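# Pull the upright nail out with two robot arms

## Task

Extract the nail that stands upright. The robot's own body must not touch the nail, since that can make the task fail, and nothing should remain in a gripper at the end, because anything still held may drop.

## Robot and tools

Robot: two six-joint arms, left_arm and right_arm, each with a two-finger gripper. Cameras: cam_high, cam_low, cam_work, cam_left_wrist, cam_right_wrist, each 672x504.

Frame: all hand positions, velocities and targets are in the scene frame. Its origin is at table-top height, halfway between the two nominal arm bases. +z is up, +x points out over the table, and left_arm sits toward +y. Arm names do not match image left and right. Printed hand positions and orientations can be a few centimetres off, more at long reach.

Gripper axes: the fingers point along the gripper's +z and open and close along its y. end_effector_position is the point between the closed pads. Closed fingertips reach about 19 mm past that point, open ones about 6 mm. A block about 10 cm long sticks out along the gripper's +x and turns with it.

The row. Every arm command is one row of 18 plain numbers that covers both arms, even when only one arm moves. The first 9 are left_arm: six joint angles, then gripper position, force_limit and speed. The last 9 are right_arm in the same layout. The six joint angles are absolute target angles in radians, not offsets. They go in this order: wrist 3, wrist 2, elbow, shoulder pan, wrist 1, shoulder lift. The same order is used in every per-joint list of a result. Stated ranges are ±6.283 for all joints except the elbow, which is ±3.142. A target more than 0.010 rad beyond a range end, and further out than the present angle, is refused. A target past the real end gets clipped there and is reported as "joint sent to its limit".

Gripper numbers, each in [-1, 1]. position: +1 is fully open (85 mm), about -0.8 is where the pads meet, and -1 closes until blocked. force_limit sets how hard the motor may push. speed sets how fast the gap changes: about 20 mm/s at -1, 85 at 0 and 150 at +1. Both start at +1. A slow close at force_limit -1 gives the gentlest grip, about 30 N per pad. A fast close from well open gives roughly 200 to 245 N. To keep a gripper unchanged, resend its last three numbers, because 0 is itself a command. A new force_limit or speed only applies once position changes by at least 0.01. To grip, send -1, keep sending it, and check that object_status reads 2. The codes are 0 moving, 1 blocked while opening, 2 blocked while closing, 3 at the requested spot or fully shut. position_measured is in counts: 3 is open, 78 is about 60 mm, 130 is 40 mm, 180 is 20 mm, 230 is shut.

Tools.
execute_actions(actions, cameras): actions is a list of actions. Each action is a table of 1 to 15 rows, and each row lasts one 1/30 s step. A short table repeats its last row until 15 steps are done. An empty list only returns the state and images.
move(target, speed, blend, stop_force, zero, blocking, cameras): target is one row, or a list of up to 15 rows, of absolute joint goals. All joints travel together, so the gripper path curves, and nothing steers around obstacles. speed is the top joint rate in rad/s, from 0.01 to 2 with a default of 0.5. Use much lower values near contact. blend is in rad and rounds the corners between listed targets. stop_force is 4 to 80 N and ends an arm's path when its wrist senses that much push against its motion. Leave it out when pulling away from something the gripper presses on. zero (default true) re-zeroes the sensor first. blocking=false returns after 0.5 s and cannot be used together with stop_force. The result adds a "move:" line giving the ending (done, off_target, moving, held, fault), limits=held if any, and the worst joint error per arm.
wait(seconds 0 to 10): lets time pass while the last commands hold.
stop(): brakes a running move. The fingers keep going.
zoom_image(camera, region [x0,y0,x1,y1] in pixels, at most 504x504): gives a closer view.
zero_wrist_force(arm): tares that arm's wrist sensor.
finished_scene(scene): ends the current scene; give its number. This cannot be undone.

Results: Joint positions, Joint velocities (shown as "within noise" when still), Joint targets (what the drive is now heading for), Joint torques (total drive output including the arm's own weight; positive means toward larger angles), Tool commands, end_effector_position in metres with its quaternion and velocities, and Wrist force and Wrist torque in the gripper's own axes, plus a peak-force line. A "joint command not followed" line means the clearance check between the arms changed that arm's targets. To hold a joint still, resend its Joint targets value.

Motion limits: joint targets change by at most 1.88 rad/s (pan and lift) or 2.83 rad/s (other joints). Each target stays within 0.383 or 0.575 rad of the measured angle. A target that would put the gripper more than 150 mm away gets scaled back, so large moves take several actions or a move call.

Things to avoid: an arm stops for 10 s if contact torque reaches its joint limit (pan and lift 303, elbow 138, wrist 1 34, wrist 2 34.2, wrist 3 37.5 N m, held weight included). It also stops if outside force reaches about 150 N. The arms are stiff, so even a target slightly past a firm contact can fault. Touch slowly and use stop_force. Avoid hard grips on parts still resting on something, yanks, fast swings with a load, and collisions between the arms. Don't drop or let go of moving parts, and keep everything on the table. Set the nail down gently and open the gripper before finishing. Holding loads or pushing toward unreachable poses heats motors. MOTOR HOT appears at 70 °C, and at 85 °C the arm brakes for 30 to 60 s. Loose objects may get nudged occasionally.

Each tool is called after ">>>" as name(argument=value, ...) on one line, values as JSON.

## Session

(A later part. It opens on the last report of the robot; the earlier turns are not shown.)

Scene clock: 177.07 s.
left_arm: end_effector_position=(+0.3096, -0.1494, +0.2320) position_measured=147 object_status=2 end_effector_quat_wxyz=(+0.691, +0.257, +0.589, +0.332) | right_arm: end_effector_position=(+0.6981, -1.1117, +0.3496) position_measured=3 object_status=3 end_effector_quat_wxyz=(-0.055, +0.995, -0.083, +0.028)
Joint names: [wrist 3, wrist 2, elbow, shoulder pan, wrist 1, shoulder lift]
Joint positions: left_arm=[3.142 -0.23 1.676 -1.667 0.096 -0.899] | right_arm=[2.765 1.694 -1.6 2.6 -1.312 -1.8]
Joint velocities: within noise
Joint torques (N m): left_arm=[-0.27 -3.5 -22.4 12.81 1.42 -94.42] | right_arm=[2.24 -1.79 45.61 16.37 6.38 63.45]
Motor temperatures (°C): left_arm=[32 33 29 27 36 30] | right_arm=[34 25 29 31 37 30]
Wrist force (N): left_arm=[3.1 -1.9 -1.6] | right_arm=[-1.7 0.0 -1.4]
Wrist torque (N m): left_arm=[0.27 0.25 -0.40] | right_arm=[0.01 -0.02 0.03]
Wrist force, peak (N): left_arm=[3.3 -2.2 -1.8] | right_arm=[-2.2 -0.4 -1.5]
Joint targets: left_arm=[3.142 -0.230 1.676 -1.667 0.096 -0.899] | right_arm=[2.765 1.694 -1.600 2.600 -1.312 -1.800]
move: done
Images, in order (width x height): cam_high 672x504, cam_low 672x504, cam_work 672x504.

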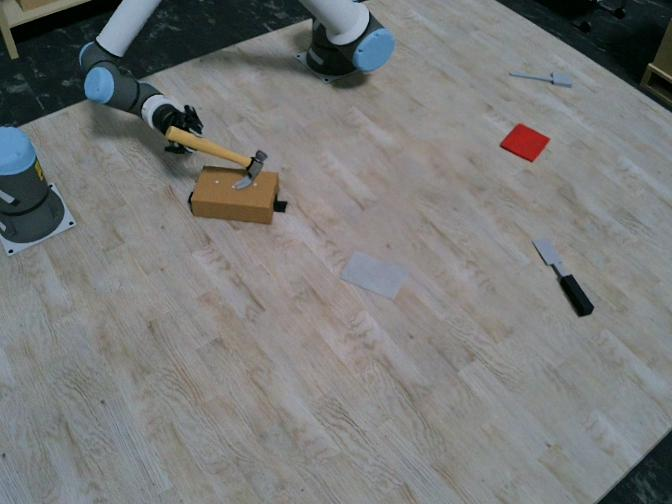

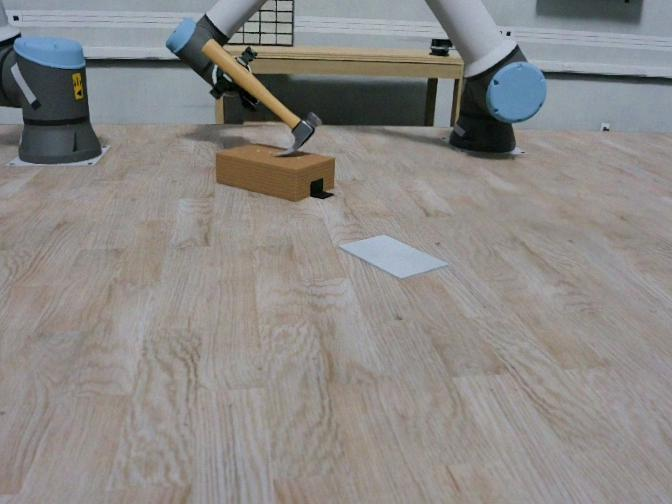

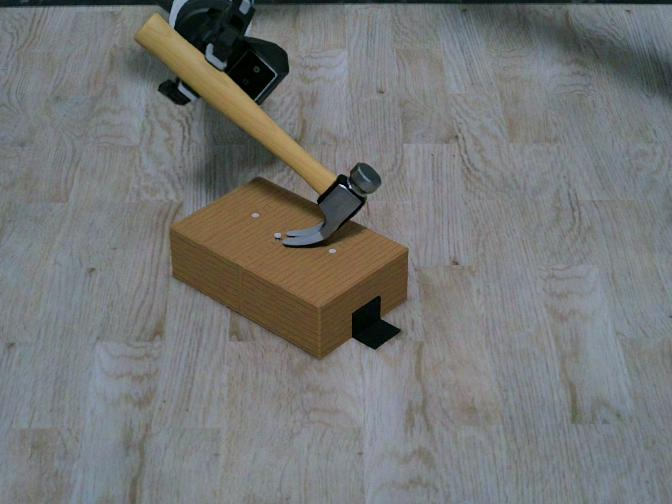

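>>> move(target=[[3.1416, -0.23, 1.6760, -1.6667, 0.0949, -0.8982, -1, 1, -1, 2.765, 1.694, -1.6, 2.6, -1.312, -1.8, 1, 1, 1], [3.1416, -0.23, 1.6509, -1.6659, 0.1071, -0.8853, -1, 1, -1, 2.765, 1.694, -1.6, 2.6, -1.312, -1.8, 1, 1, 1]], speed=[0.01, 0.01], stop_force=8, cameras=["cam_work", "cam_low", "cam_high"])

>>> zoom_image(camera="cam_work", region=[255, 205, 335, 265])

>>> zoom_image(camera="cam_low", region=[250, 130, 310, 175])

>>> zoom_image(camera="cam_high", region=[222, 165, 282, 210])

Scene clock: 181.43 s.
left_arm: end_effector_position=(+0.3093, -0.1598, +0.2315) position_measured=147 object_status=2 end_effector_quat_wxyz=(+0.691, +0.257, +0.589, +0.332) | right_arm: end_effector_position=(+0.6981, -1.1117, +0.3496) position_measured=3 object_status=3 end_effector_quat_wxyz=(-0.055, +0.995, -0.083, +0.028)
Joint names: [wrist 3, wrist 2, elbow, shoulder pan, wrist 1, shoulder lift]
Joint positions: left_arm=[3.142 -0.23 1.651 -1.666 0.107 -0.885] | right_arm=[2.765 1.694 -1.6 2.6 -1.312 -1.8]
Joint velocities: within noise
Joint torques (N m): left_arm=[-0.21 -5.71 -35.29 15.01 9.16 -69.87] | right_arm=[2.24 -1.79 45.6 15.65 6.31 63.46]
Motor temperatures (°C): left_arm=[32 33 29 27 36 30] | right_arm=[34 25 29 31 37 30]
Wrist force (N): left_arm=[3.3 -2.0 -1.8] | right_arm=[-1.5 -0.2 -1.7]
Wrist torque (N m): left_arm=[0.25 0.21 -0.38] | right_arm=[-0.01 -0.05 0.02]
Wrist force, peak (N): left_arm=[3.5 -2.1 -2.0] | right_arm=[-2.0 -0.1 -1.8]
Joint targets: left_arm=[3.142 -0.230 1.651 -1.666 0.107 -0.885] | right_arm=[2.765 1.694 -1.600 2.600 -1.312 -1.800]
move: done
Images, in order (width x height): cam_high 672x504, cam_low 672x504, cam_work 672x504.

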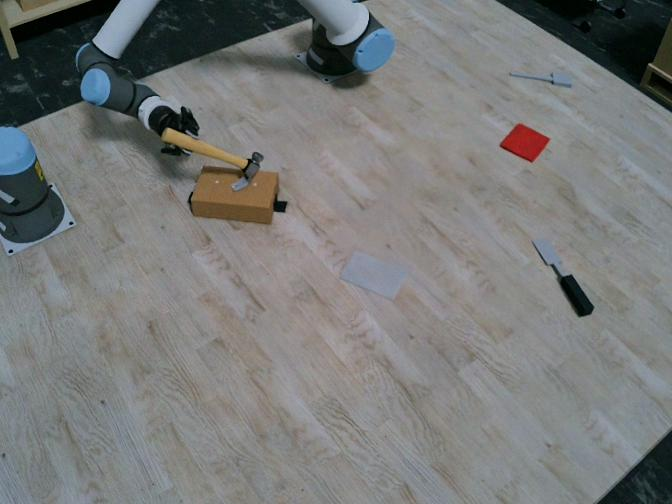

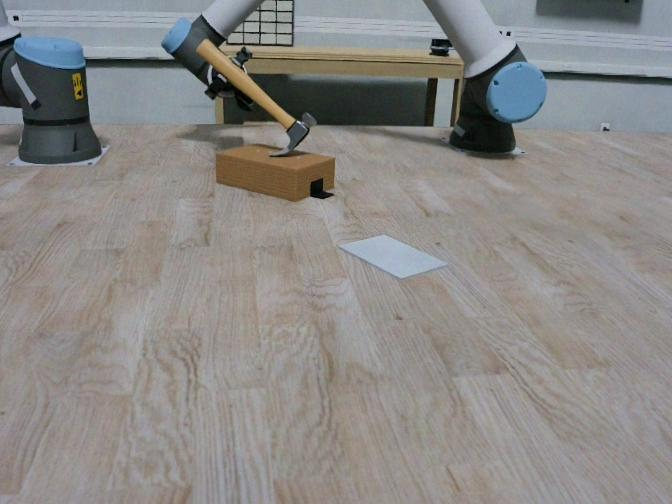

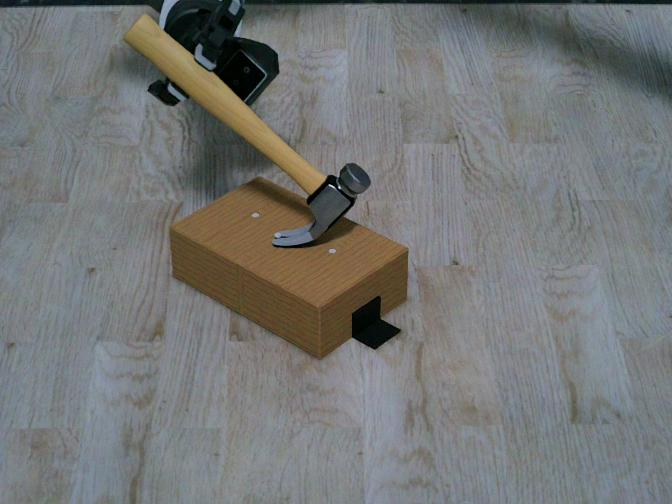

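Scaled by 6.300 from the camera's 672x504 image, which has a finer 960x720 frame.

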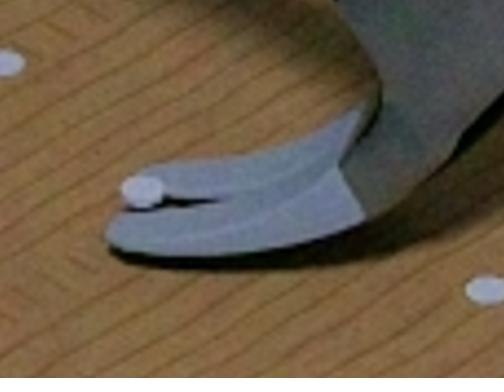

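Scaled by 8.400 from the camera's 672x504 image, which has a finer 960x720 frame.

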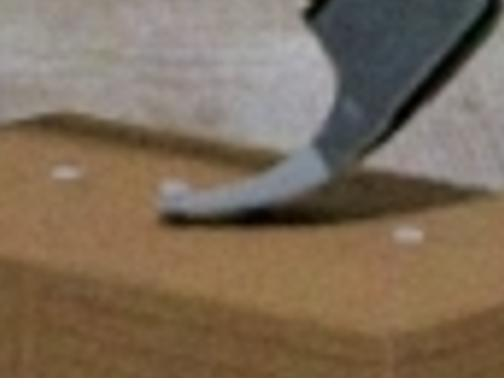

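Scaled by 8.400 from the camera's 672x504 image, which has a finer 960x720 frame.

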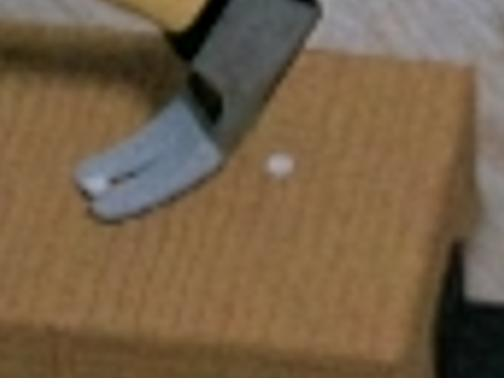

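>>> move(target=[3.1416, -0.23, 1.6417, -1.6659, 0.1115, -0.8806, -1, 1, -1, 2.765, 1.694, -1.6, 2.6, -1.312, -1.8, 1, 1, 1], speed=0.01, stop_force=8, cameras=["cam_work", "cam_low"])

>>> zoom_image(camera="cam_work", region=[255, 205, 335, 265])

Scene clock: 186.07 s.
left_arm: end_effector_position=(+0.3089, -0.1638, +0.2315) position_measured=147 object_status=2 end_effector_quat_wxyz=(+0.691, +0.257, +0.589, +0.332) | right_arm: end_effector_position=(+0.6981, -1.1117, +0.3496) position_measured=3 object_status=3 end_effector_quat_wxyz=(-0.055, +0.995, -0.083, +0.028)
Joint names: [wrist 3, wrist 2, elbow, shoulder pan, wrist 1, shoulder lift]
Joint positions: left_arm=[3.142 -0.23 1.642 -1.666 0.112 -0.881] | right_arm=[2.765 1.694 -1.6 2.6 -1.312 -1.8]
Joint velocities: within noise
Joint torques (N m): left_arm=[0.24 -5.43 -36.06 10.6 9.54 -68.41] | right_arm=[2.43 -1.78 45.76 15.23 5.9 63.56]
Motor temperatures (°C): left_arm=[32 33 29 27 36 30] | right_arm=[34 25 29 31 37 30]
Wrist force (N): left_arm=[3.1 -1.9 -1.7] | right_arm=[-1.6 0.0 -1.4]
Wrist torque (N m): left_arm=[0.25 0.25 -0.38] | right_arm=[0.01 -0.04 0.02]
Wrist force, peak (N): left_arm=[3.6 -1.8 -1.8] | right_arm=[-2.1 -0.4 -2.2]
Joint targets: left_arm=[3.142 -0.230 1.642 -1.666 0.111 -0.881] | right_arm=[2.765 1.694 -1.600 2.600 -1.312 -1.800]
move: done
Images, in order (width x height): cam_low 672x504, cam_work 672x504.

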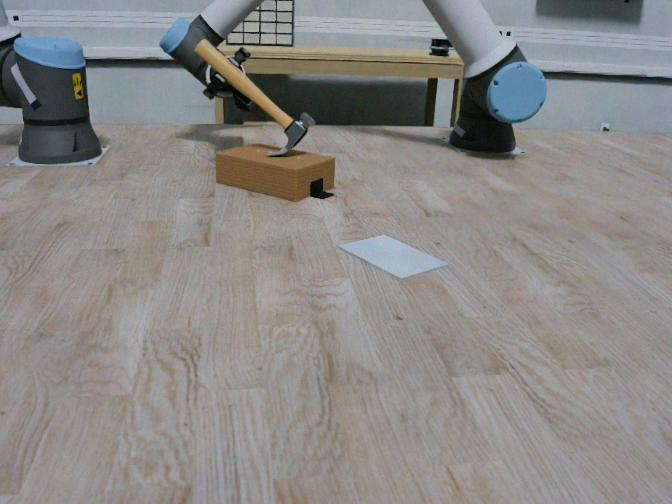

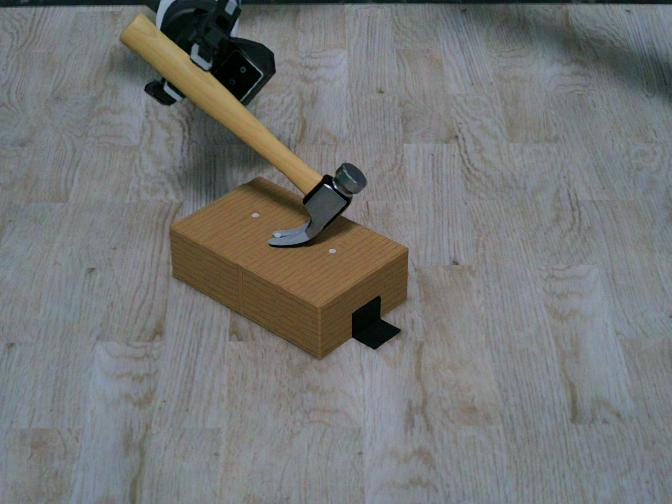

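Scaled by 6.300 from the camera's 672x504 image, which has a finer 960x720 frame.

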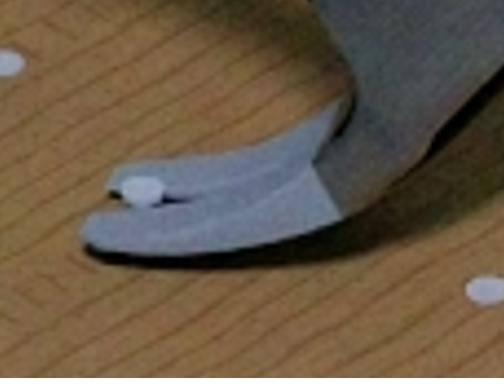

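>>> move(target=[3.1416, -0.23, 1.6775, -1.6659, 0.0324, -0.9246, -1, 1, -1, 2.765, 1.694, -1.6, 2.6, -1.312, -1.8, 1, 1, 1], speed=0.04, stop_force=45, cameras=["cam_work", "cam_low"])

>>> zoom_image(camera="cam_work", region=[255, 205, 335, 265])

>>> zoom_image(camera="cam_low", region=[240, 110, 340, 180])

Scene clock: 191.60 s.
left_arm: end_effector_position=(+0.3105, -0.1488, +0.2401) position_measured=147 object_status=2 end_effector_quat_wxyz=(+0.698, +0.228, +0.606, +0.305) | right_arm: end_effector_position=(+0.6981, -1.1117, +0.3496) position_measured=3 object_status=3 end_effector_quat_wxyz=(-0.055, +0.995, -0.083, +0.028)
Joint names: [wrist 3, wrist 2, elbow, shoulder pan, wrist 1, shoulder lift]
Joint positions: left_arm=[3.142 -0.23 1.678 -1.666 0.032 -0.925] | right_arm=[2.765 1.694 -1.6 2.6 -1.312 -1.8]
Joint velocities: within noise
Joint torques (N m): left_arm=[0.15 -5.34 -24.02 5.27 1.82 -94.79] | right_arm=[2.25 -1.64 45.65 15.95 5.88 63.67]
Motor temperatures (°C): left_arm=[32 33 29 27 36 30] | right_arm=[34 25 29 31 37 30]
Wrist force (N): left_arm=[4.1 -2.2 -0.4] | right_arm=[-1.7 -0.3 -1.3]
Wrist torque (N m): left_arm=[0.11 0.06 -0.43] | right_arm=[-0.04 -0.01 0.02]
Wrist force, peak (N): left_arm=[15.7 -7.7 0.5] | right_arm=[-2.4 0.1 -1.4]
Joint targets: left_arm=[3.142 -0.230 1.677 -1.666 0.032 -0.925] | right_arm=[2.765 1.694 -1.600 2.600 -1.312 -1.800]
move: done
Images, in order (width x height): cam_low 672x504, cam_work 672x504.

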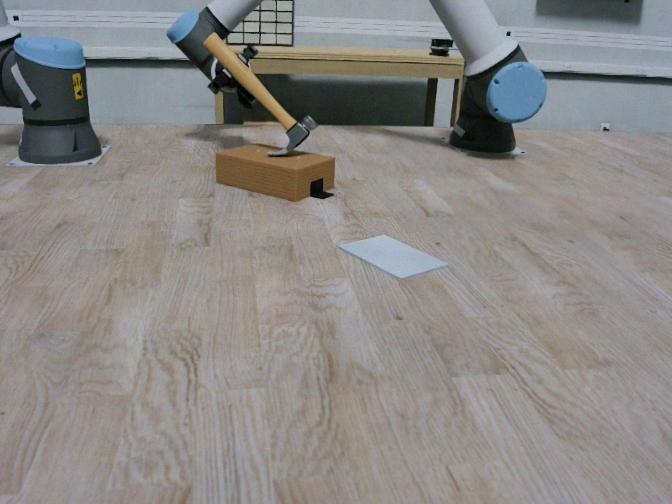

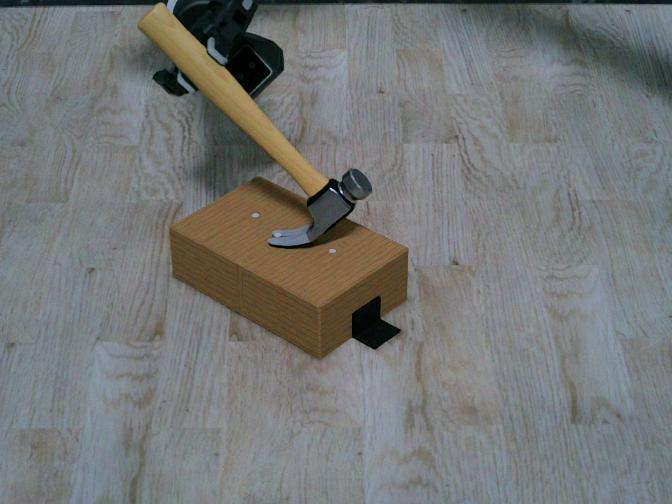

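Scaled by 6.300 from the camera's 672x504 image, which has a finer 960x720 frame.

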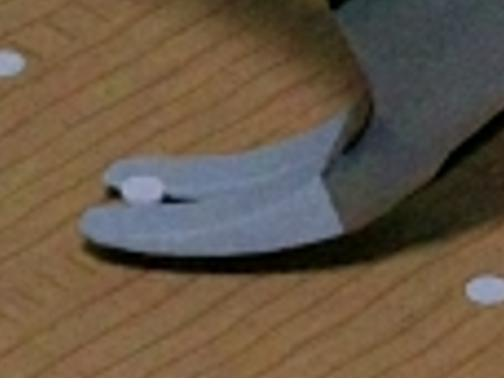

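Scaled by 5.040 from the camera's 672x504 image, which has a finer 960x720 frame.

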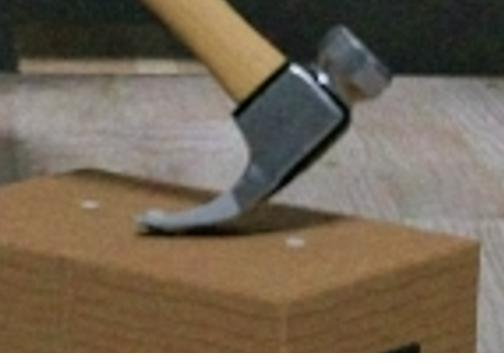

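>>> move(target=[3.1416, -0.23, 1.7156, -1.6659, -0.0477, -0.9697, -1, 1, -1, 2.765, 1.694, -1.6, 2.6, -1.312, -1.8, 1, 1, 1], speed=0.04, stop_force=60, cameras=["cam_work", "cam_low"])

>>> zoom_image(camera="cam_work", region=[255, 205, 335, 265])

>>> zoom_image(camera="cam_low", region=[240, 110, 340, 180])

Scene clock: 194.73 s.
left_arm: end_effector_position=(+0.3123, -0.1331, +0.2479) position_measured=147 object_status=2 end_effector_quat_wxyz=(+0.705, +0.199, +0.622, +0.277) | right_arm: end_effector_position=(+0.6981, -1.1117, +0.3496) position_measured=3 object_status=3 end_effector_quat_wxyz=(-0.055, +0.995, -0.083, +0.028)
Joint names: [wrist 3, wrist 2, elbow, shoulder pan, wrist 1, shoulder lift]
Joint positions: left_arm=[3.142 -0.23 1.716 -1.666 -0.048 -0.97] | right_arm=[2.765 1.694 -1.6 2.6 -1.312 -1.8]
Joint velocities: within noise
Joint torques (N m): left_arm=[0.61 -5.03 -23.38 4.11 1.6 -91.85] | right_arm=[2.44 -1.76 45.98 16.04 5.52 63.43]
Motor temperatures (°C): left_arm=[32 33 29 27 36 30] | right_arm=[34 25 29 31 37 30]
Wrist force (N): left_arm=[3.4 -0.9 -0.6] | right_arm=[-2.0 -0.2 -1.6]
Wrist torque (N m): left_arm=[0.20 0.12 -0.30] | right_arm=[-0.02 0.04 0.02]
Wrist force, peak (N): left_arm=[4.4 -1.9 -0.4] | right_arm=[-1.9 0.0 -1.8]
Joint targets: left_arm=[3.142 -0.230 1.716 -1.666 -0.048 -0.970] | right_arm=[2.765 1.694 -1.600 2.600 -1.312 -1.800]
move: done
Images, in order (width x height): cam_low 672x504, cam_work 672x504.

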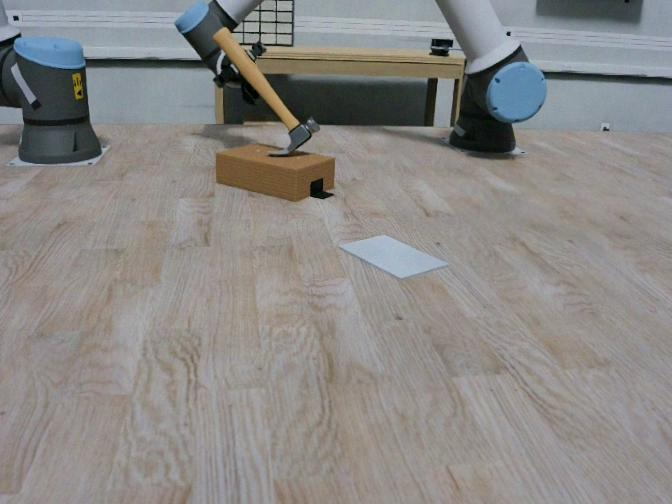

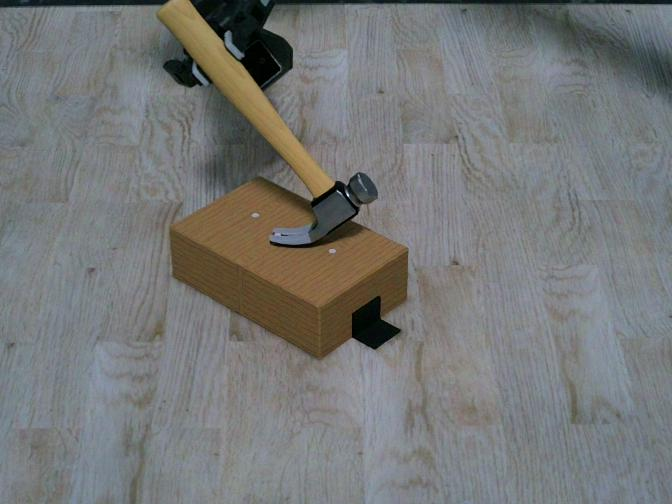

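Scaled by 6.300 from the camera's 672x504 image, which has a finer 960x720 frame.

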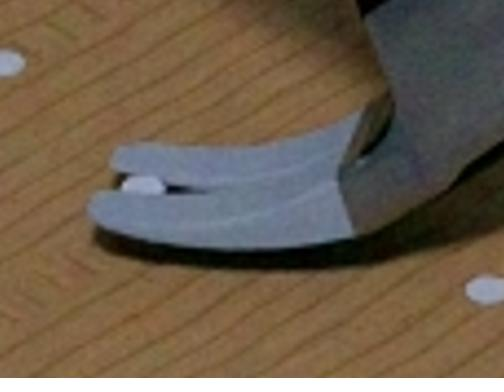

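Scaled by 5.040 from the camera's 672x504 image, which has a finer 960x720 frame.

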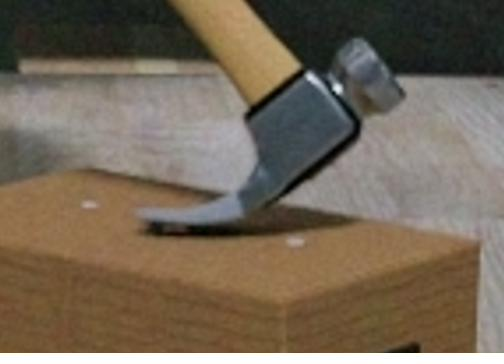

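>>> zoom_image(camera="cam_work", region=[264, 220, 300, 247])

>>> zoom_image(camera="cam_low", region=[260, 140, 300, 170])

Scaled by 14.000 from the camera's 672x504 image, which has a finer 960x720 frame.

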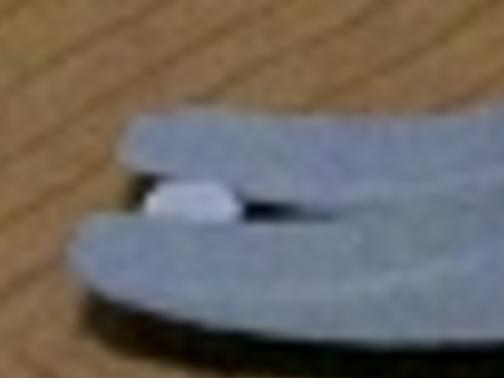

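Scaled by 12.600 from the camera's 672x504 image, which has a finer 960x720 frame.

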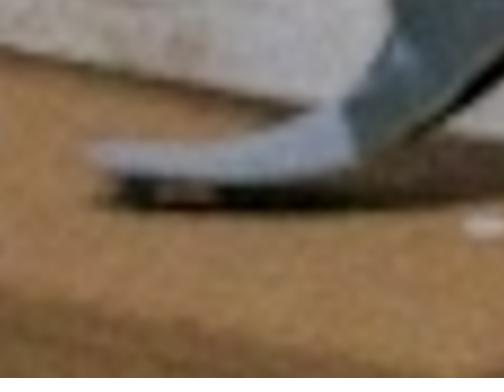

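>>> execute_actions(actions=[], cameras=["cam_left_wrist", "cam_high"])

Scene clock: 199.70 s.
left_arm: end_effector_position=(+0.3123, -0.1331, +0.2479) position_measured=147 object_status=2 end_effector_quat_wxyz=(+0.705, +0.199, +0.622, +0.277) | right_arm: end_effector_position=(+0.6981, -1.1117, +0.3496) position_measured=3 object_status=3 end_effector_quat_wxyz=(-0.055, +0.995, -0.083, +0.028)
Joint names: [wrist 3, wrist 2, elbow, shoulder pan, wrist 1, shoulder lift]
Joint positions: left_arm=[3.142 -0.23 1.716 -1.666 -0.048 -0.97] | right_arm=[2.765 1.694 -1.6 2.6 -1.312 -1.8]
Joint velocities: within noise
Joint torques (N m): left_arm=[0.01 -5.22 -31.64 2.41 2.93 -92.71] | right_arm=[2.35 -1.58 46.63 16.18 5.52 62.31]
Motor temperatures (°C): left_arm=[32 33 29 27 36 30] | right_arm=[34 25 29 31 37 30]
Wrist force (N): left_arm=[2.9 -0.7 -0.9] | right_arm=[-1.4 -0.3 -1.6]
Wrist torque (N m): left_arm=[0.21 0.17 -0.30] | right_arm=[-0.04 -0.06 0.02]
Wrist force, peak (N): left_arm=[3.8 -0.7 -1.1] | right_arm=[-2.1 -0.1 -1.6]
Joint targets: left_arm=[3.142 -0.230 1.716 -1.666 -0.048 -0.970] | right_arm=[2.765 1.694 -1.600 2.600 -1.312 -1.800]
Tool commands: left_gripper/position=-1.0 left_gripper/force_limit=+1.0 left_gripper/speed=-1.0 right_gripper/position=+1.0 right_gripper/force_limit=+1.0 right_gripper/speed=+1.0
Images, in order (width x height): cam_high 672x504, cam_left_wrist 672x504.

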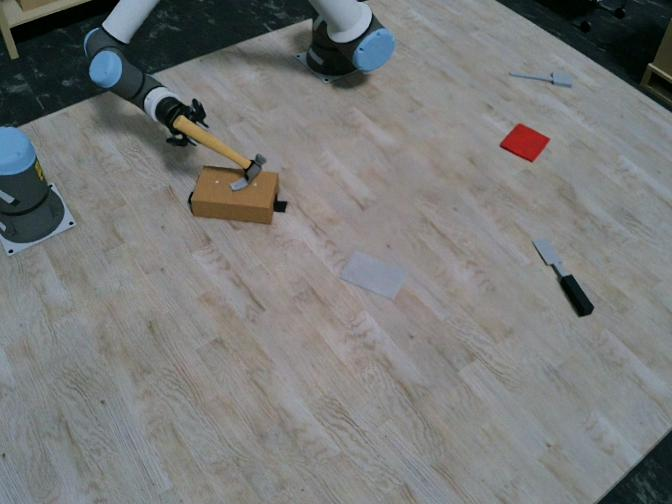

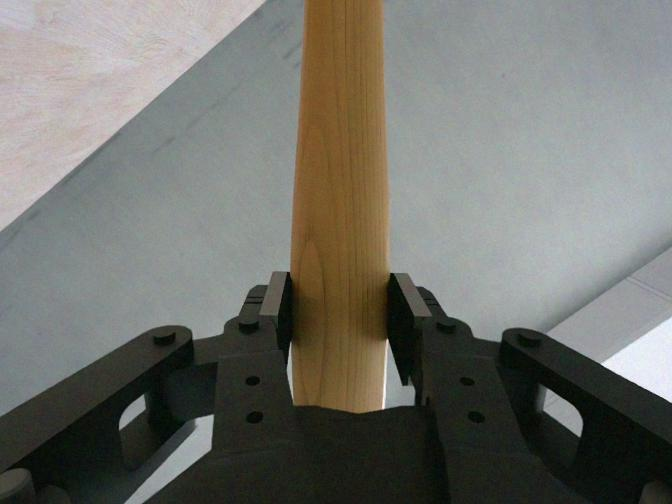

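>>> execute_actions(actions=[], cameras=["cam_high", "cam_right_wrist", "cam_work"])

>>> zoom_image(camera="cam_high", region=[210, 160, 270, 205])

Scene clock: 199.87 s.
left_arm: end_effector_position=(+0.3123, -0.1331, +0.2479) position_measured=147 object_status=2 end_effector_quat_wxyz=(+0.705, +0.199, +0.622, +0.277) | right_arm: end_effector_position=(+0.6981, -1.1117, +0.3496) position_measured=3 object_status=3 end_effector_quat_wxyz=(-0.055, +0.995, -0.083, +0.028)
Joint names: [wrist 3, wrist 2, elbow, shoulder pan, wrist 1, shoulder lift]
Joint positions: left_arm=[3.142 -0.23 1.716 -1.666 -0.048 -0.97] | right_arm=[2.765 1.694 -1.6 2.6 -1.312 -1.8]
Joint velocities: within noise
Joint torques (N m): left_arm=[0.13 -4.68 -31.37 0.8 3.33 -90.69] | right_arm=[2.47 -1.67 45.83 16.46 5.58 63.36]
Motor temperatures (°C): left_arm=[32 33 29 27 36 30] | right_arm=[34 25 29 31 37 30]
Wrist force (N): left_arm=[3.4 -1.2 -1.2] | right_arm=[-1.5 0.1 -1.3]
Wrist torque (N m): left_arm=[0.15 0.12 -0.30] | right_arm=[0.03 -0.04 0.02]
Wrist force, peak (N): left_arm=[3.6 -1.0 -1.2] | right_arm=[-1.9 -0.2 -1.5]
Joint targets: left_arm=[3.142 -0.230 1.716 -1.666 -0.048 -0.970] | right_arm=[2.765 1.694 -1.600 2.600 -1.312 -1.800]
Tool commands: left_gripper/position=-1.0 left_gripper/force_limit=+1.0 left_gripper/speed=-1.0 right_gripper/position=+1.0 right_gripper/force_limit=+1.0 right_gripper/speed=+1.0
Images, in order (width x height): cam_high 672x504, cam_work 672x504, cam_right_wrist 672x504.

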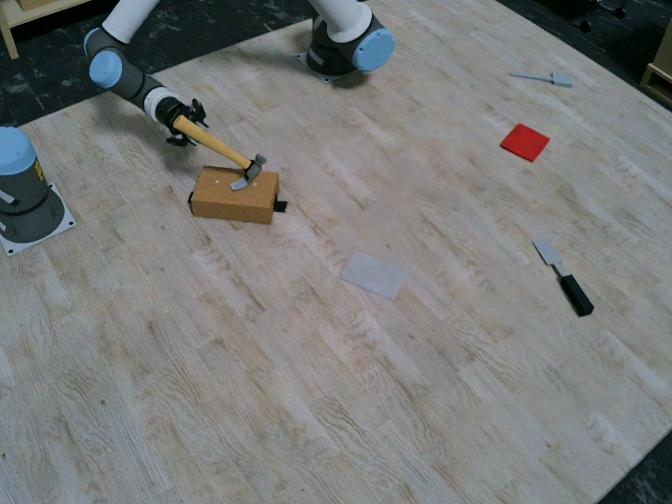

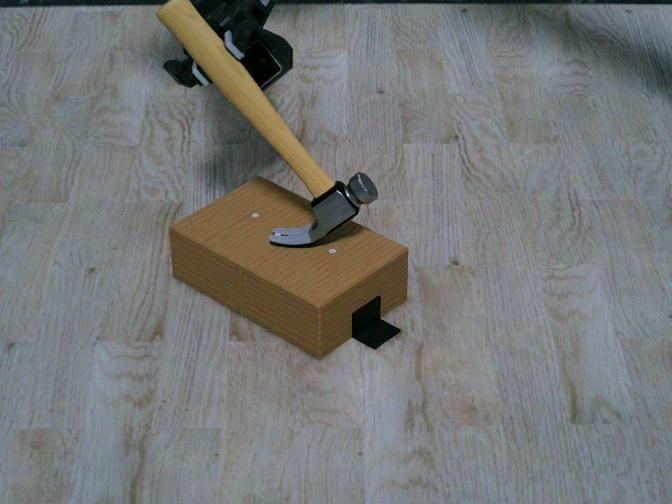

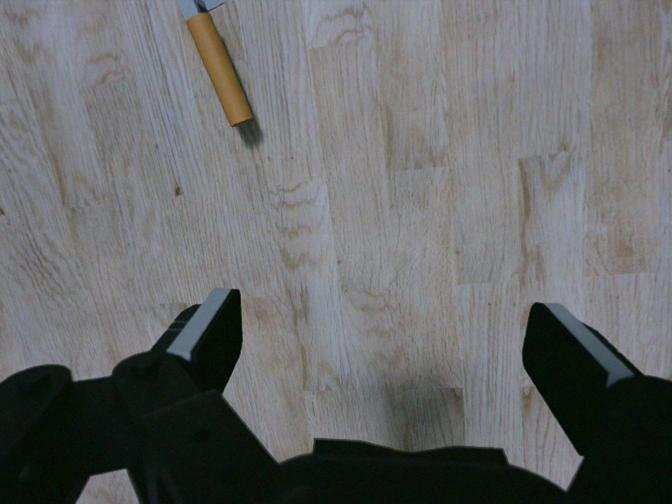

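Scaled by 8.400 from the camera's 672x504 image, which has a finer 960x720 frame.

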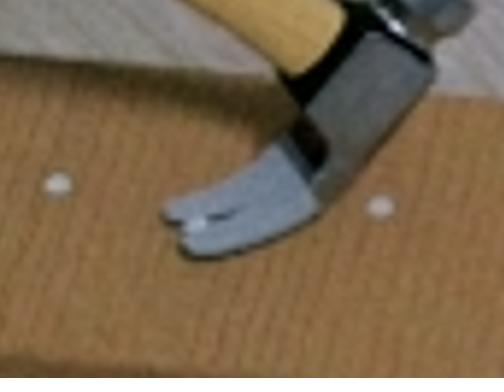

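>>> move(target=[[3.1416, -0.23, 1.6633, -1.6659, 0.0640, -0.9070, -1, 1, -1, 2.765, 1.694, -1.6, 2.6, -1.312, -1.8, 1, 1, 1]], speed=0.06, stop_force=25, cameras=["cam_work", "cam_low"])

>>> move(target=[3.1416, -0.23, 1.6637, -1.6659, 0.0620, -0.9053, -1, 1, -1, 2.765, 1.694, -1.6, 2.6, -1.312, -1.8, 1, 1, 1], speed=0.01, stop_force=4, cameras=["cam_work", "cam_high"])

>>> zoom_image(camera="cam_work", region=[264, 220, 300, 247])

>>> zoom_image(camera="cam_high", region=[222, 174, 258, 201])

Scene clock: 205.33 s.
left_arm: end_effector_position=(+0.3099, -0.1547, +0.2367) position_measured=147 object_status=2 end_effector_quat_wxyz=(+0.695, +0.240, +0.599, +0.316) | right_arm: end_effector_position=(+0.6981, -1.1117, +0.3496) position_measured=3 object_status=3 end_effector_quat_wxyz=(-0.055, +0.995, -0.083, +0.028)
Joint names: [wrist 3, wrist 2, elbow, shoulder pan, wrist 1, shoulder lift]
Joint positions: left_arm=[3.142 -0.23 1.663 -1.666 0.064 -0.907] | right_arm=[2.765 1.694 -1.6 2.6 -1.312 -1.8]
Joint velocities: within noise
Joint torques (N m): left_arm=[-0.32 -4.39 -36.45 -4.03 9.54 -66.28] | right_arm=[2.35 -1.71 46.12 16.04 5.2 64.01]
Motor temperatures (°C): left_arm=[32 33 29 27 36 30] | right_arm=[34 25 29 31 37 30]
Wrist force (N): left_arm=[4.4 -2.2 -1.1] | right_arm=[-1.3 0.0 -1.5]
Wrist torque (N m): left_arm=[0.25 0.11 -0.39] | right_arm=[0.01 -0.09 0.02]
Wrist force, peak (N): left_arm=[4.7 -2.6 -0.6] | right_arm=[-2.1 -0.3 -1.7]
Joint targets: left_arm=[3.142 -0.230 1.663 -1.666 0.064 -0.907] | right_arm=[2.765 1.694 -1.600 2.600 -1.312 -1.800]
move: done
Images, in order (width x height): cam_low 672x504, cam_work 672x504.

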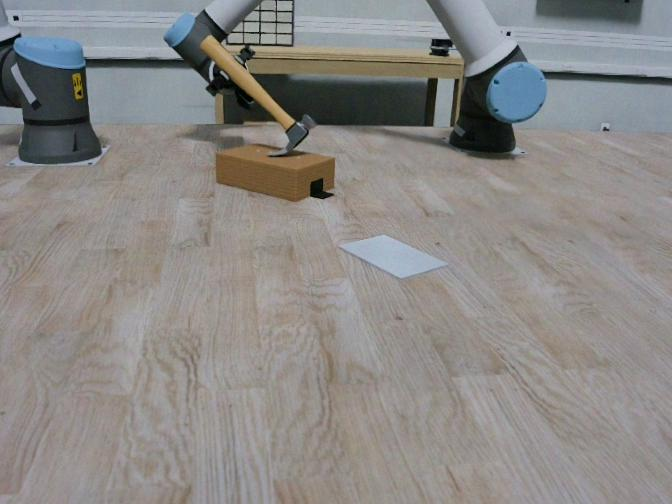

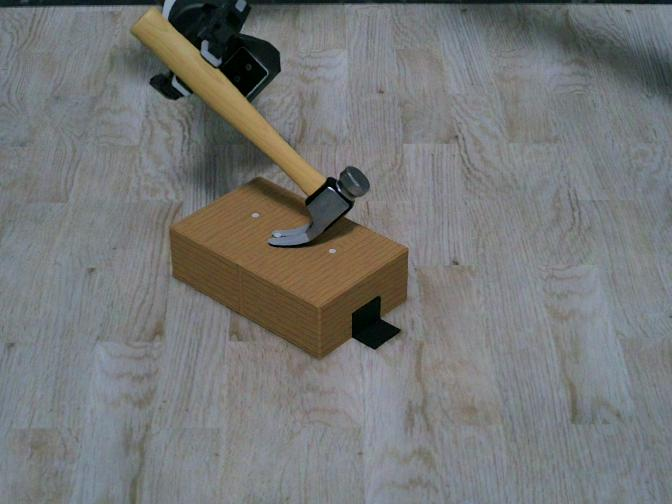

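Scene clock: 206.00 s.
left_arm: end_effector_position=(+0.3099, -0.1548, +0.2365) position_measured=147 object_status=2 end_effector_quat_wxyz=(+0.695, +0.240, +0.599, +0.316) | right_arm: end_effector_position=(+0.6981, -1.1117, +0.3496) position_measured=3 object_status=3 end_effector_quat_wxyz=(-0.055, +0.995, -0.083, +0.028)
Joint names: [wrist 3, wrist 2, elbow, shoulder pan, wrist 1, shoulder lift]
Joint positions: left_arm=[3.142 -0.23 1.663 -1.666 0.064 -0.907] | right_arm=[2.765 1.694 -1.6 2.6 -1.312 -1.8]
Joint velocities: within noise
Joint torques (N m): left_arm=[-0.29 -4.22 -32.53 -4.45 2.45 -85.97] | right_arm=[2.65 -1.58 46.69 16.22 5.24 62.53]
Motor temperatures (°C): left_arm=[32 33 29 27 36 30] | right_arm=[34 25 29 31 37 30]
Wrist force (N): left_arm=[0.2 -0.1 -1.1] | right_arm=[-1.8 0.2 -1.5]
Wrist torque (N m): left_arm=[0.21 0.03 -0.33] | right_arm=[0.04 0.00 0.02]
Wrist force, peak (N): left_arm=[4.4 -2.0 -1.0] | right_arm=[-2.2 -0.1 -1.4]
Joint targets: left_arm=[3.142 -0.230 1.663 -1.666 0.064 -0.907] | right_arm=[2.765 1.694 -1.600 2.600 -1.312 -1.800]
move: contact (left_arm)
Images, in order (width x height): cam_high 672x504, cam_work 672x504.

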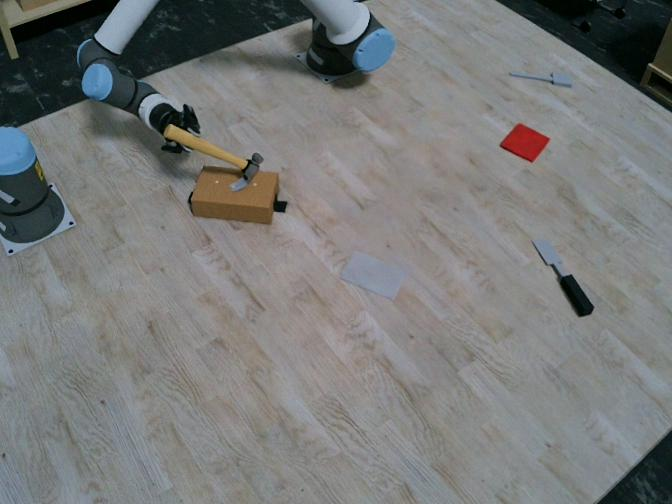

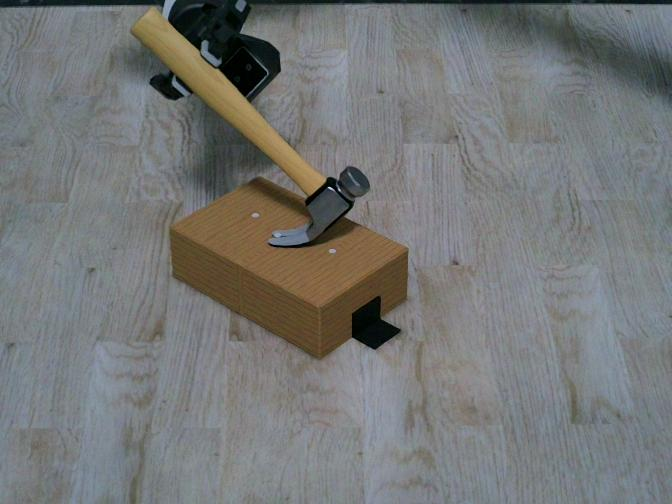

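Scaled by 14.000 from the camera's 672x504 image, which has a finer 960x720 frame.

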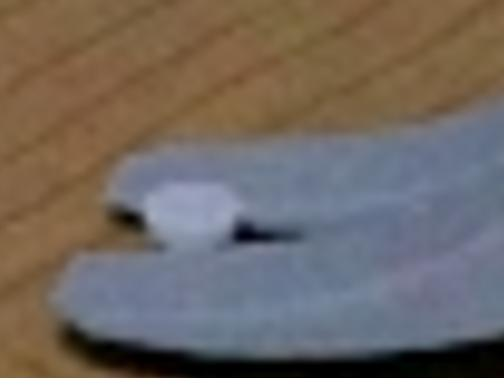

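Scaled by 14.000 from the camera's 672x504 image, which has a finer 960x720 frame.

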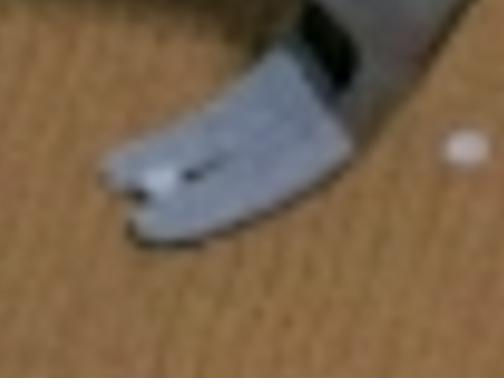

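>>> execute_actions(actions=[], cameras=["cam_low"])

>>> zoom_image(camera="cam_low", region=[256, 136, 304, 172])

Scene clock: 207.07 s.
left_arm: end_effector_position=(+0.3099, -0.1547, +0.2366) position_measured=147 object_status=2 end_effector_quat_wxyz=(+0.695, +0.240, +0.599, +0.316) | right_arm: end_effector_position=(+0.6981, -1.1117, +0.3496) position_measured=3 object_status=3 end_effector_quat_wxyz=(-0.055, +0.995, -0.083, +0.028)
Joint names: [wrist 3, wrist 2, elbow, shoulder pan, wrist 1, shoulder lift]
Joint positions: left_arm=[3.142 -0.23 1.663 -1.666 0.064 -0.907] | right_arm=[2.765 1.694 -1.6 2.6 -1.312 -1.8]
Joint velocities: within noise
Joint torques (N m): left_arm=[-0.12 -3.94 -32.65 -4.16 2.59 -96.88] | right_arm=[2.41 -1.78 46.46 16.45 5.2 63.32]
Motor temperatures (°C): left_arm=[32 33 29 27 36 30] | right_arm=[34 25 29 31 37 30]
Wrist force (N): left_arm=[0.3 -0.1 -1.3] | right_arm=[-1.5 0.3 -1.3]
Wrist torque (N m): left_arm=[0.23 0.07 -0.33] | right_arm=[0.07 -0.04 0.02]
Wrist force, peak (N): left_arm=[0.7 -0.1 -1.4] | right_arm=[-1.7 -0.6 -1.8]
Joint targets: left_arm=[3.142 -0.230 1.663 -1.666 0.064 -0.907] | right_arm=[2.765 1.694 -1.600 2.600 -1.312 -1.800]
Tool commands: left_gripper/position=-1.0 left_gripper/force_limit=+1.0 left_gripper/speed=-1.0 right_gripper/position=+1.0 right_gripper/force_limit=+1.0 right_gripper/speed=+1.0
Images, in order (width x height): cam_low 672x504.

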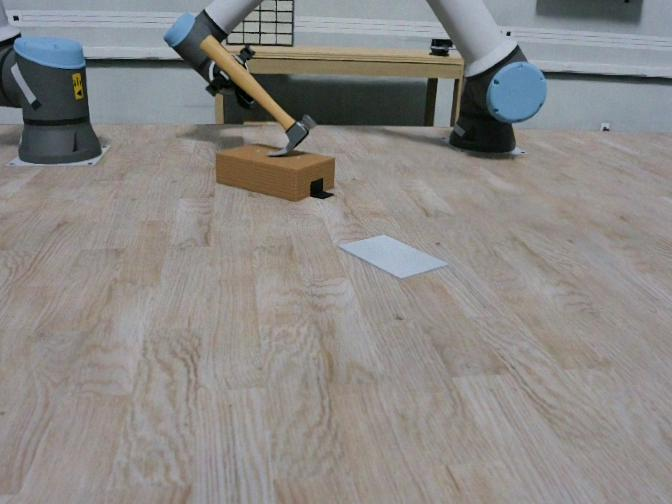

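Scaled by 10.500 from the camera's 672x504 image, which has a finer 960x720 frame.

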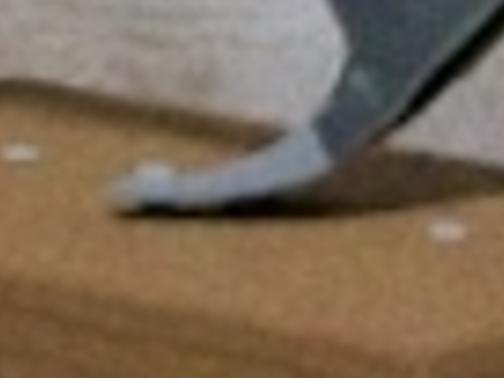

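>>> execute_actions(actions=[], cameras=["cam_work"])

>>> zoom_image(camera="cam_work", region=[260, 155, 380, 255])

Scene clock: 208.10 s.
left_arm: end_effector_position=(+0.3099, -0.1547, +0.2366) position_measured=147 object_status=2 end_effector_quat_wxyz=(+0.695, +0.240, +0.599, +0.316) | right_arm: end_effector_position=(+0.6981, -1.1117, +0.3496) position_measured=3 object_status=3 end_effector_quat_wxyz=(-0.055, +0.995, -0.083, +0.028)
Joint names: [wrist 3, wrist 2, elbow, shoulder pan, wrist 1, shoulder lift]
Joint positions: left_arm=[3.142 -0.23 1.663 -1.666 0.064 -0.907] | right_arm=[2.765 1.694 -1.6 2.6 -1.312 -1.8]
Joint velocities: within noise
Joint torques (N m): left_arm=[0.17 -4.73 -31.23 -3.95 2.5 -97.78] | right_arm=[2.7 -1.78 46.21 16.04 5.16 63.47]
Motor temperatures (°C): left_arm=[32 33 29 27 36 30] | right_arm=[34 25 29 31 37 30]
Wrist force (N): left_arm=[0.5 0.0 -1.1] | right_arm=[-1.6 -0.1 -1.4]
Wrist torque (N m): left_arm=[0.26 0.08 -0.33] | right_arm=[-0.01 -0.03 0.02]
Wrist force, peak (N): left_arm=[0.6 -0.2 -1.6] | right_arm=[-2.0 -0.3 -1.6]
Joint targets: left_arm=[3.142 -0.230 1.663 -1.666 0.064 -0.907] | right_arm=[2.765 1.694 -1.600 2.600 -1.312 -1.800]
Tool commands: left_gripper/position=-1.0 left_gripper/force_limit=+1.0 left_gripper/speed=-1.0 right_gripper/position=+1.0 right_gripper/force_limit=+1.0 right_gripper/speed=+1.0
Images, in order (width x height): cam_work 672x504.

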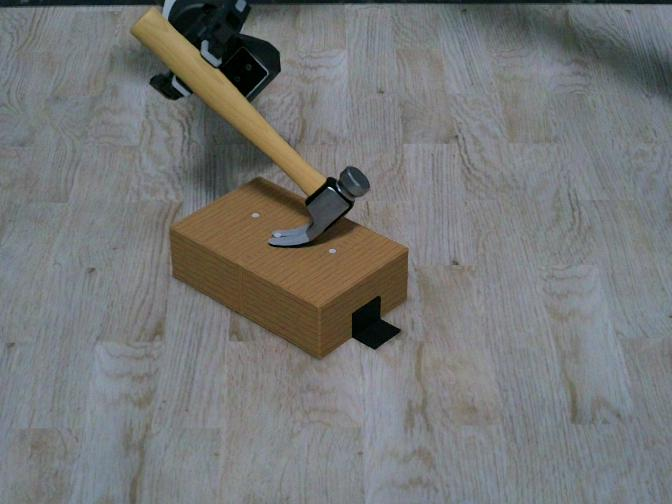

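Scaled by 4.200 from the camera's 672x504 image, which has a finer 960x720 frame.

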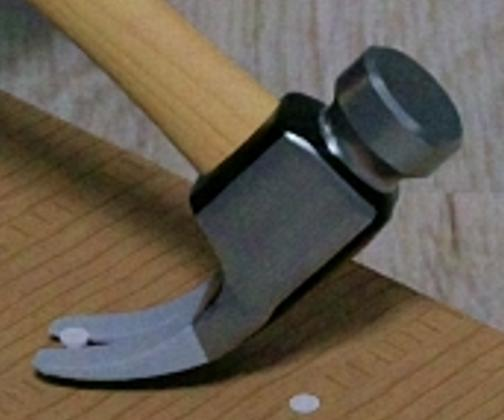

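>>> move(target=[[3.1416, -0.23, 1.6633, -1.6659, 0.0640, -0.9070, -1, 1, -1, 2.765, 1.694, -1.6, 2.6, -1.312, -1.8, 1, 1, 1],[3.1416, -0.23, 1.6519, -1.6659, 0.0694, -0.9011, -1, 1, -1, 2.765, 1.694, -1.6, 2.6, -1.312, -1.8, 1, 1, 1]], speed=0.01, stop_force=8, cameras=["cam_work", "cam_high"])

>>> zoom_image(camera="cam_work", region=[264, 220, 300, 247])

>>> zoom_image(camera="cam_high", region=[222, 174, 258, 201])

Scene clock: 211.00 s.
left_arm: end_effector_position=(+0.3098, -0.1558, +0.2367) position_measured=147 object_status=2 end_effector_quat_wxyz=(+0.695, +0.240, +0.599, +0.316) | right_arm: end_effector_position=(+0.6981, -1.1117, +0.3496) position_measured=3 object_status=3 end_effector_quat_wxyz=(-0.055, +0.995, -0.083, +0.028)
Joint names: [wrist 3, wrist 2, elbow, shoulder pan, wrist 1, shoulder lift]
Joint positions: left_arm=[3.142 -0.23 1.661 -1.666 0.065 -0.906] | right_arm=[2.765 1.694 -1.6 2.6 -1.312 -1.8]
Joint velocities: within noise
Joint torques (N m): left_arm=[-0.06 -4.45 -27.24 -5.66 2.35 -101.62] | right_arm=[2.45 -1.85 46.85 16.57 5.26 63.63]
Motor temperatures (°C): left_arm=[32 33 29 27 36 30] | right_arm=[34 25 29 31 37 30]
Wrist force (N): left_arm=[11.9 -4.1 0.0] | right_arm=[-1.5 -0.5 -1.5]
Wrist torque (N m): left_arm=[0.23 0.15 -0.19] | right_arm=[-0.07 -0.05 0.02]
Wrist force, peak (N): left_arm=[16.6 -5.2 0.4] | right_arm=[-2.0 -0.3 -1.9]
Joint targets: left_arm=[3.142 -0.230 1.661 -1.666 0.065 -0.906] | right_arm=[2.765 1.694 -1.600 2.600 -1.312 -1.800]
move: contact (left_arm); path passed 1 of 2 targets
Images, in order (width x height): cam_high 672x504, cam_work 672x504.

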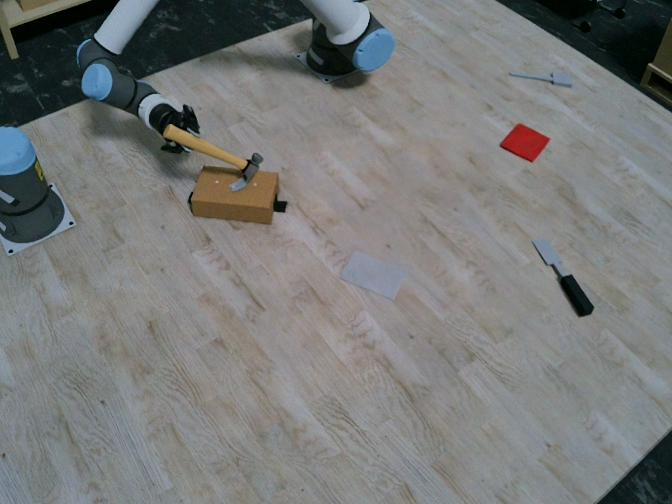

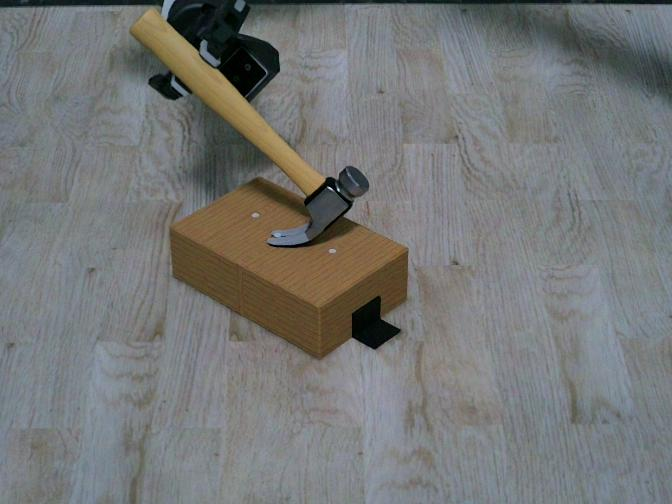

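Scaled by 14.000 from the camera's 672x504 image, which has a finer 960x720 frame.

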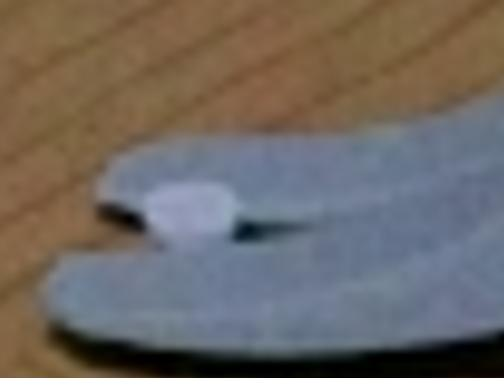

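Scaled by 14.000 from the camera's 672x504 image, which has a finer 960x720 frame.

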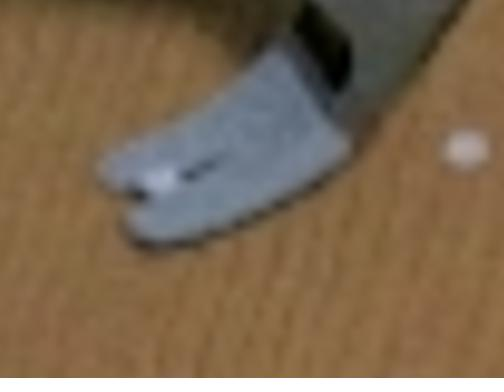

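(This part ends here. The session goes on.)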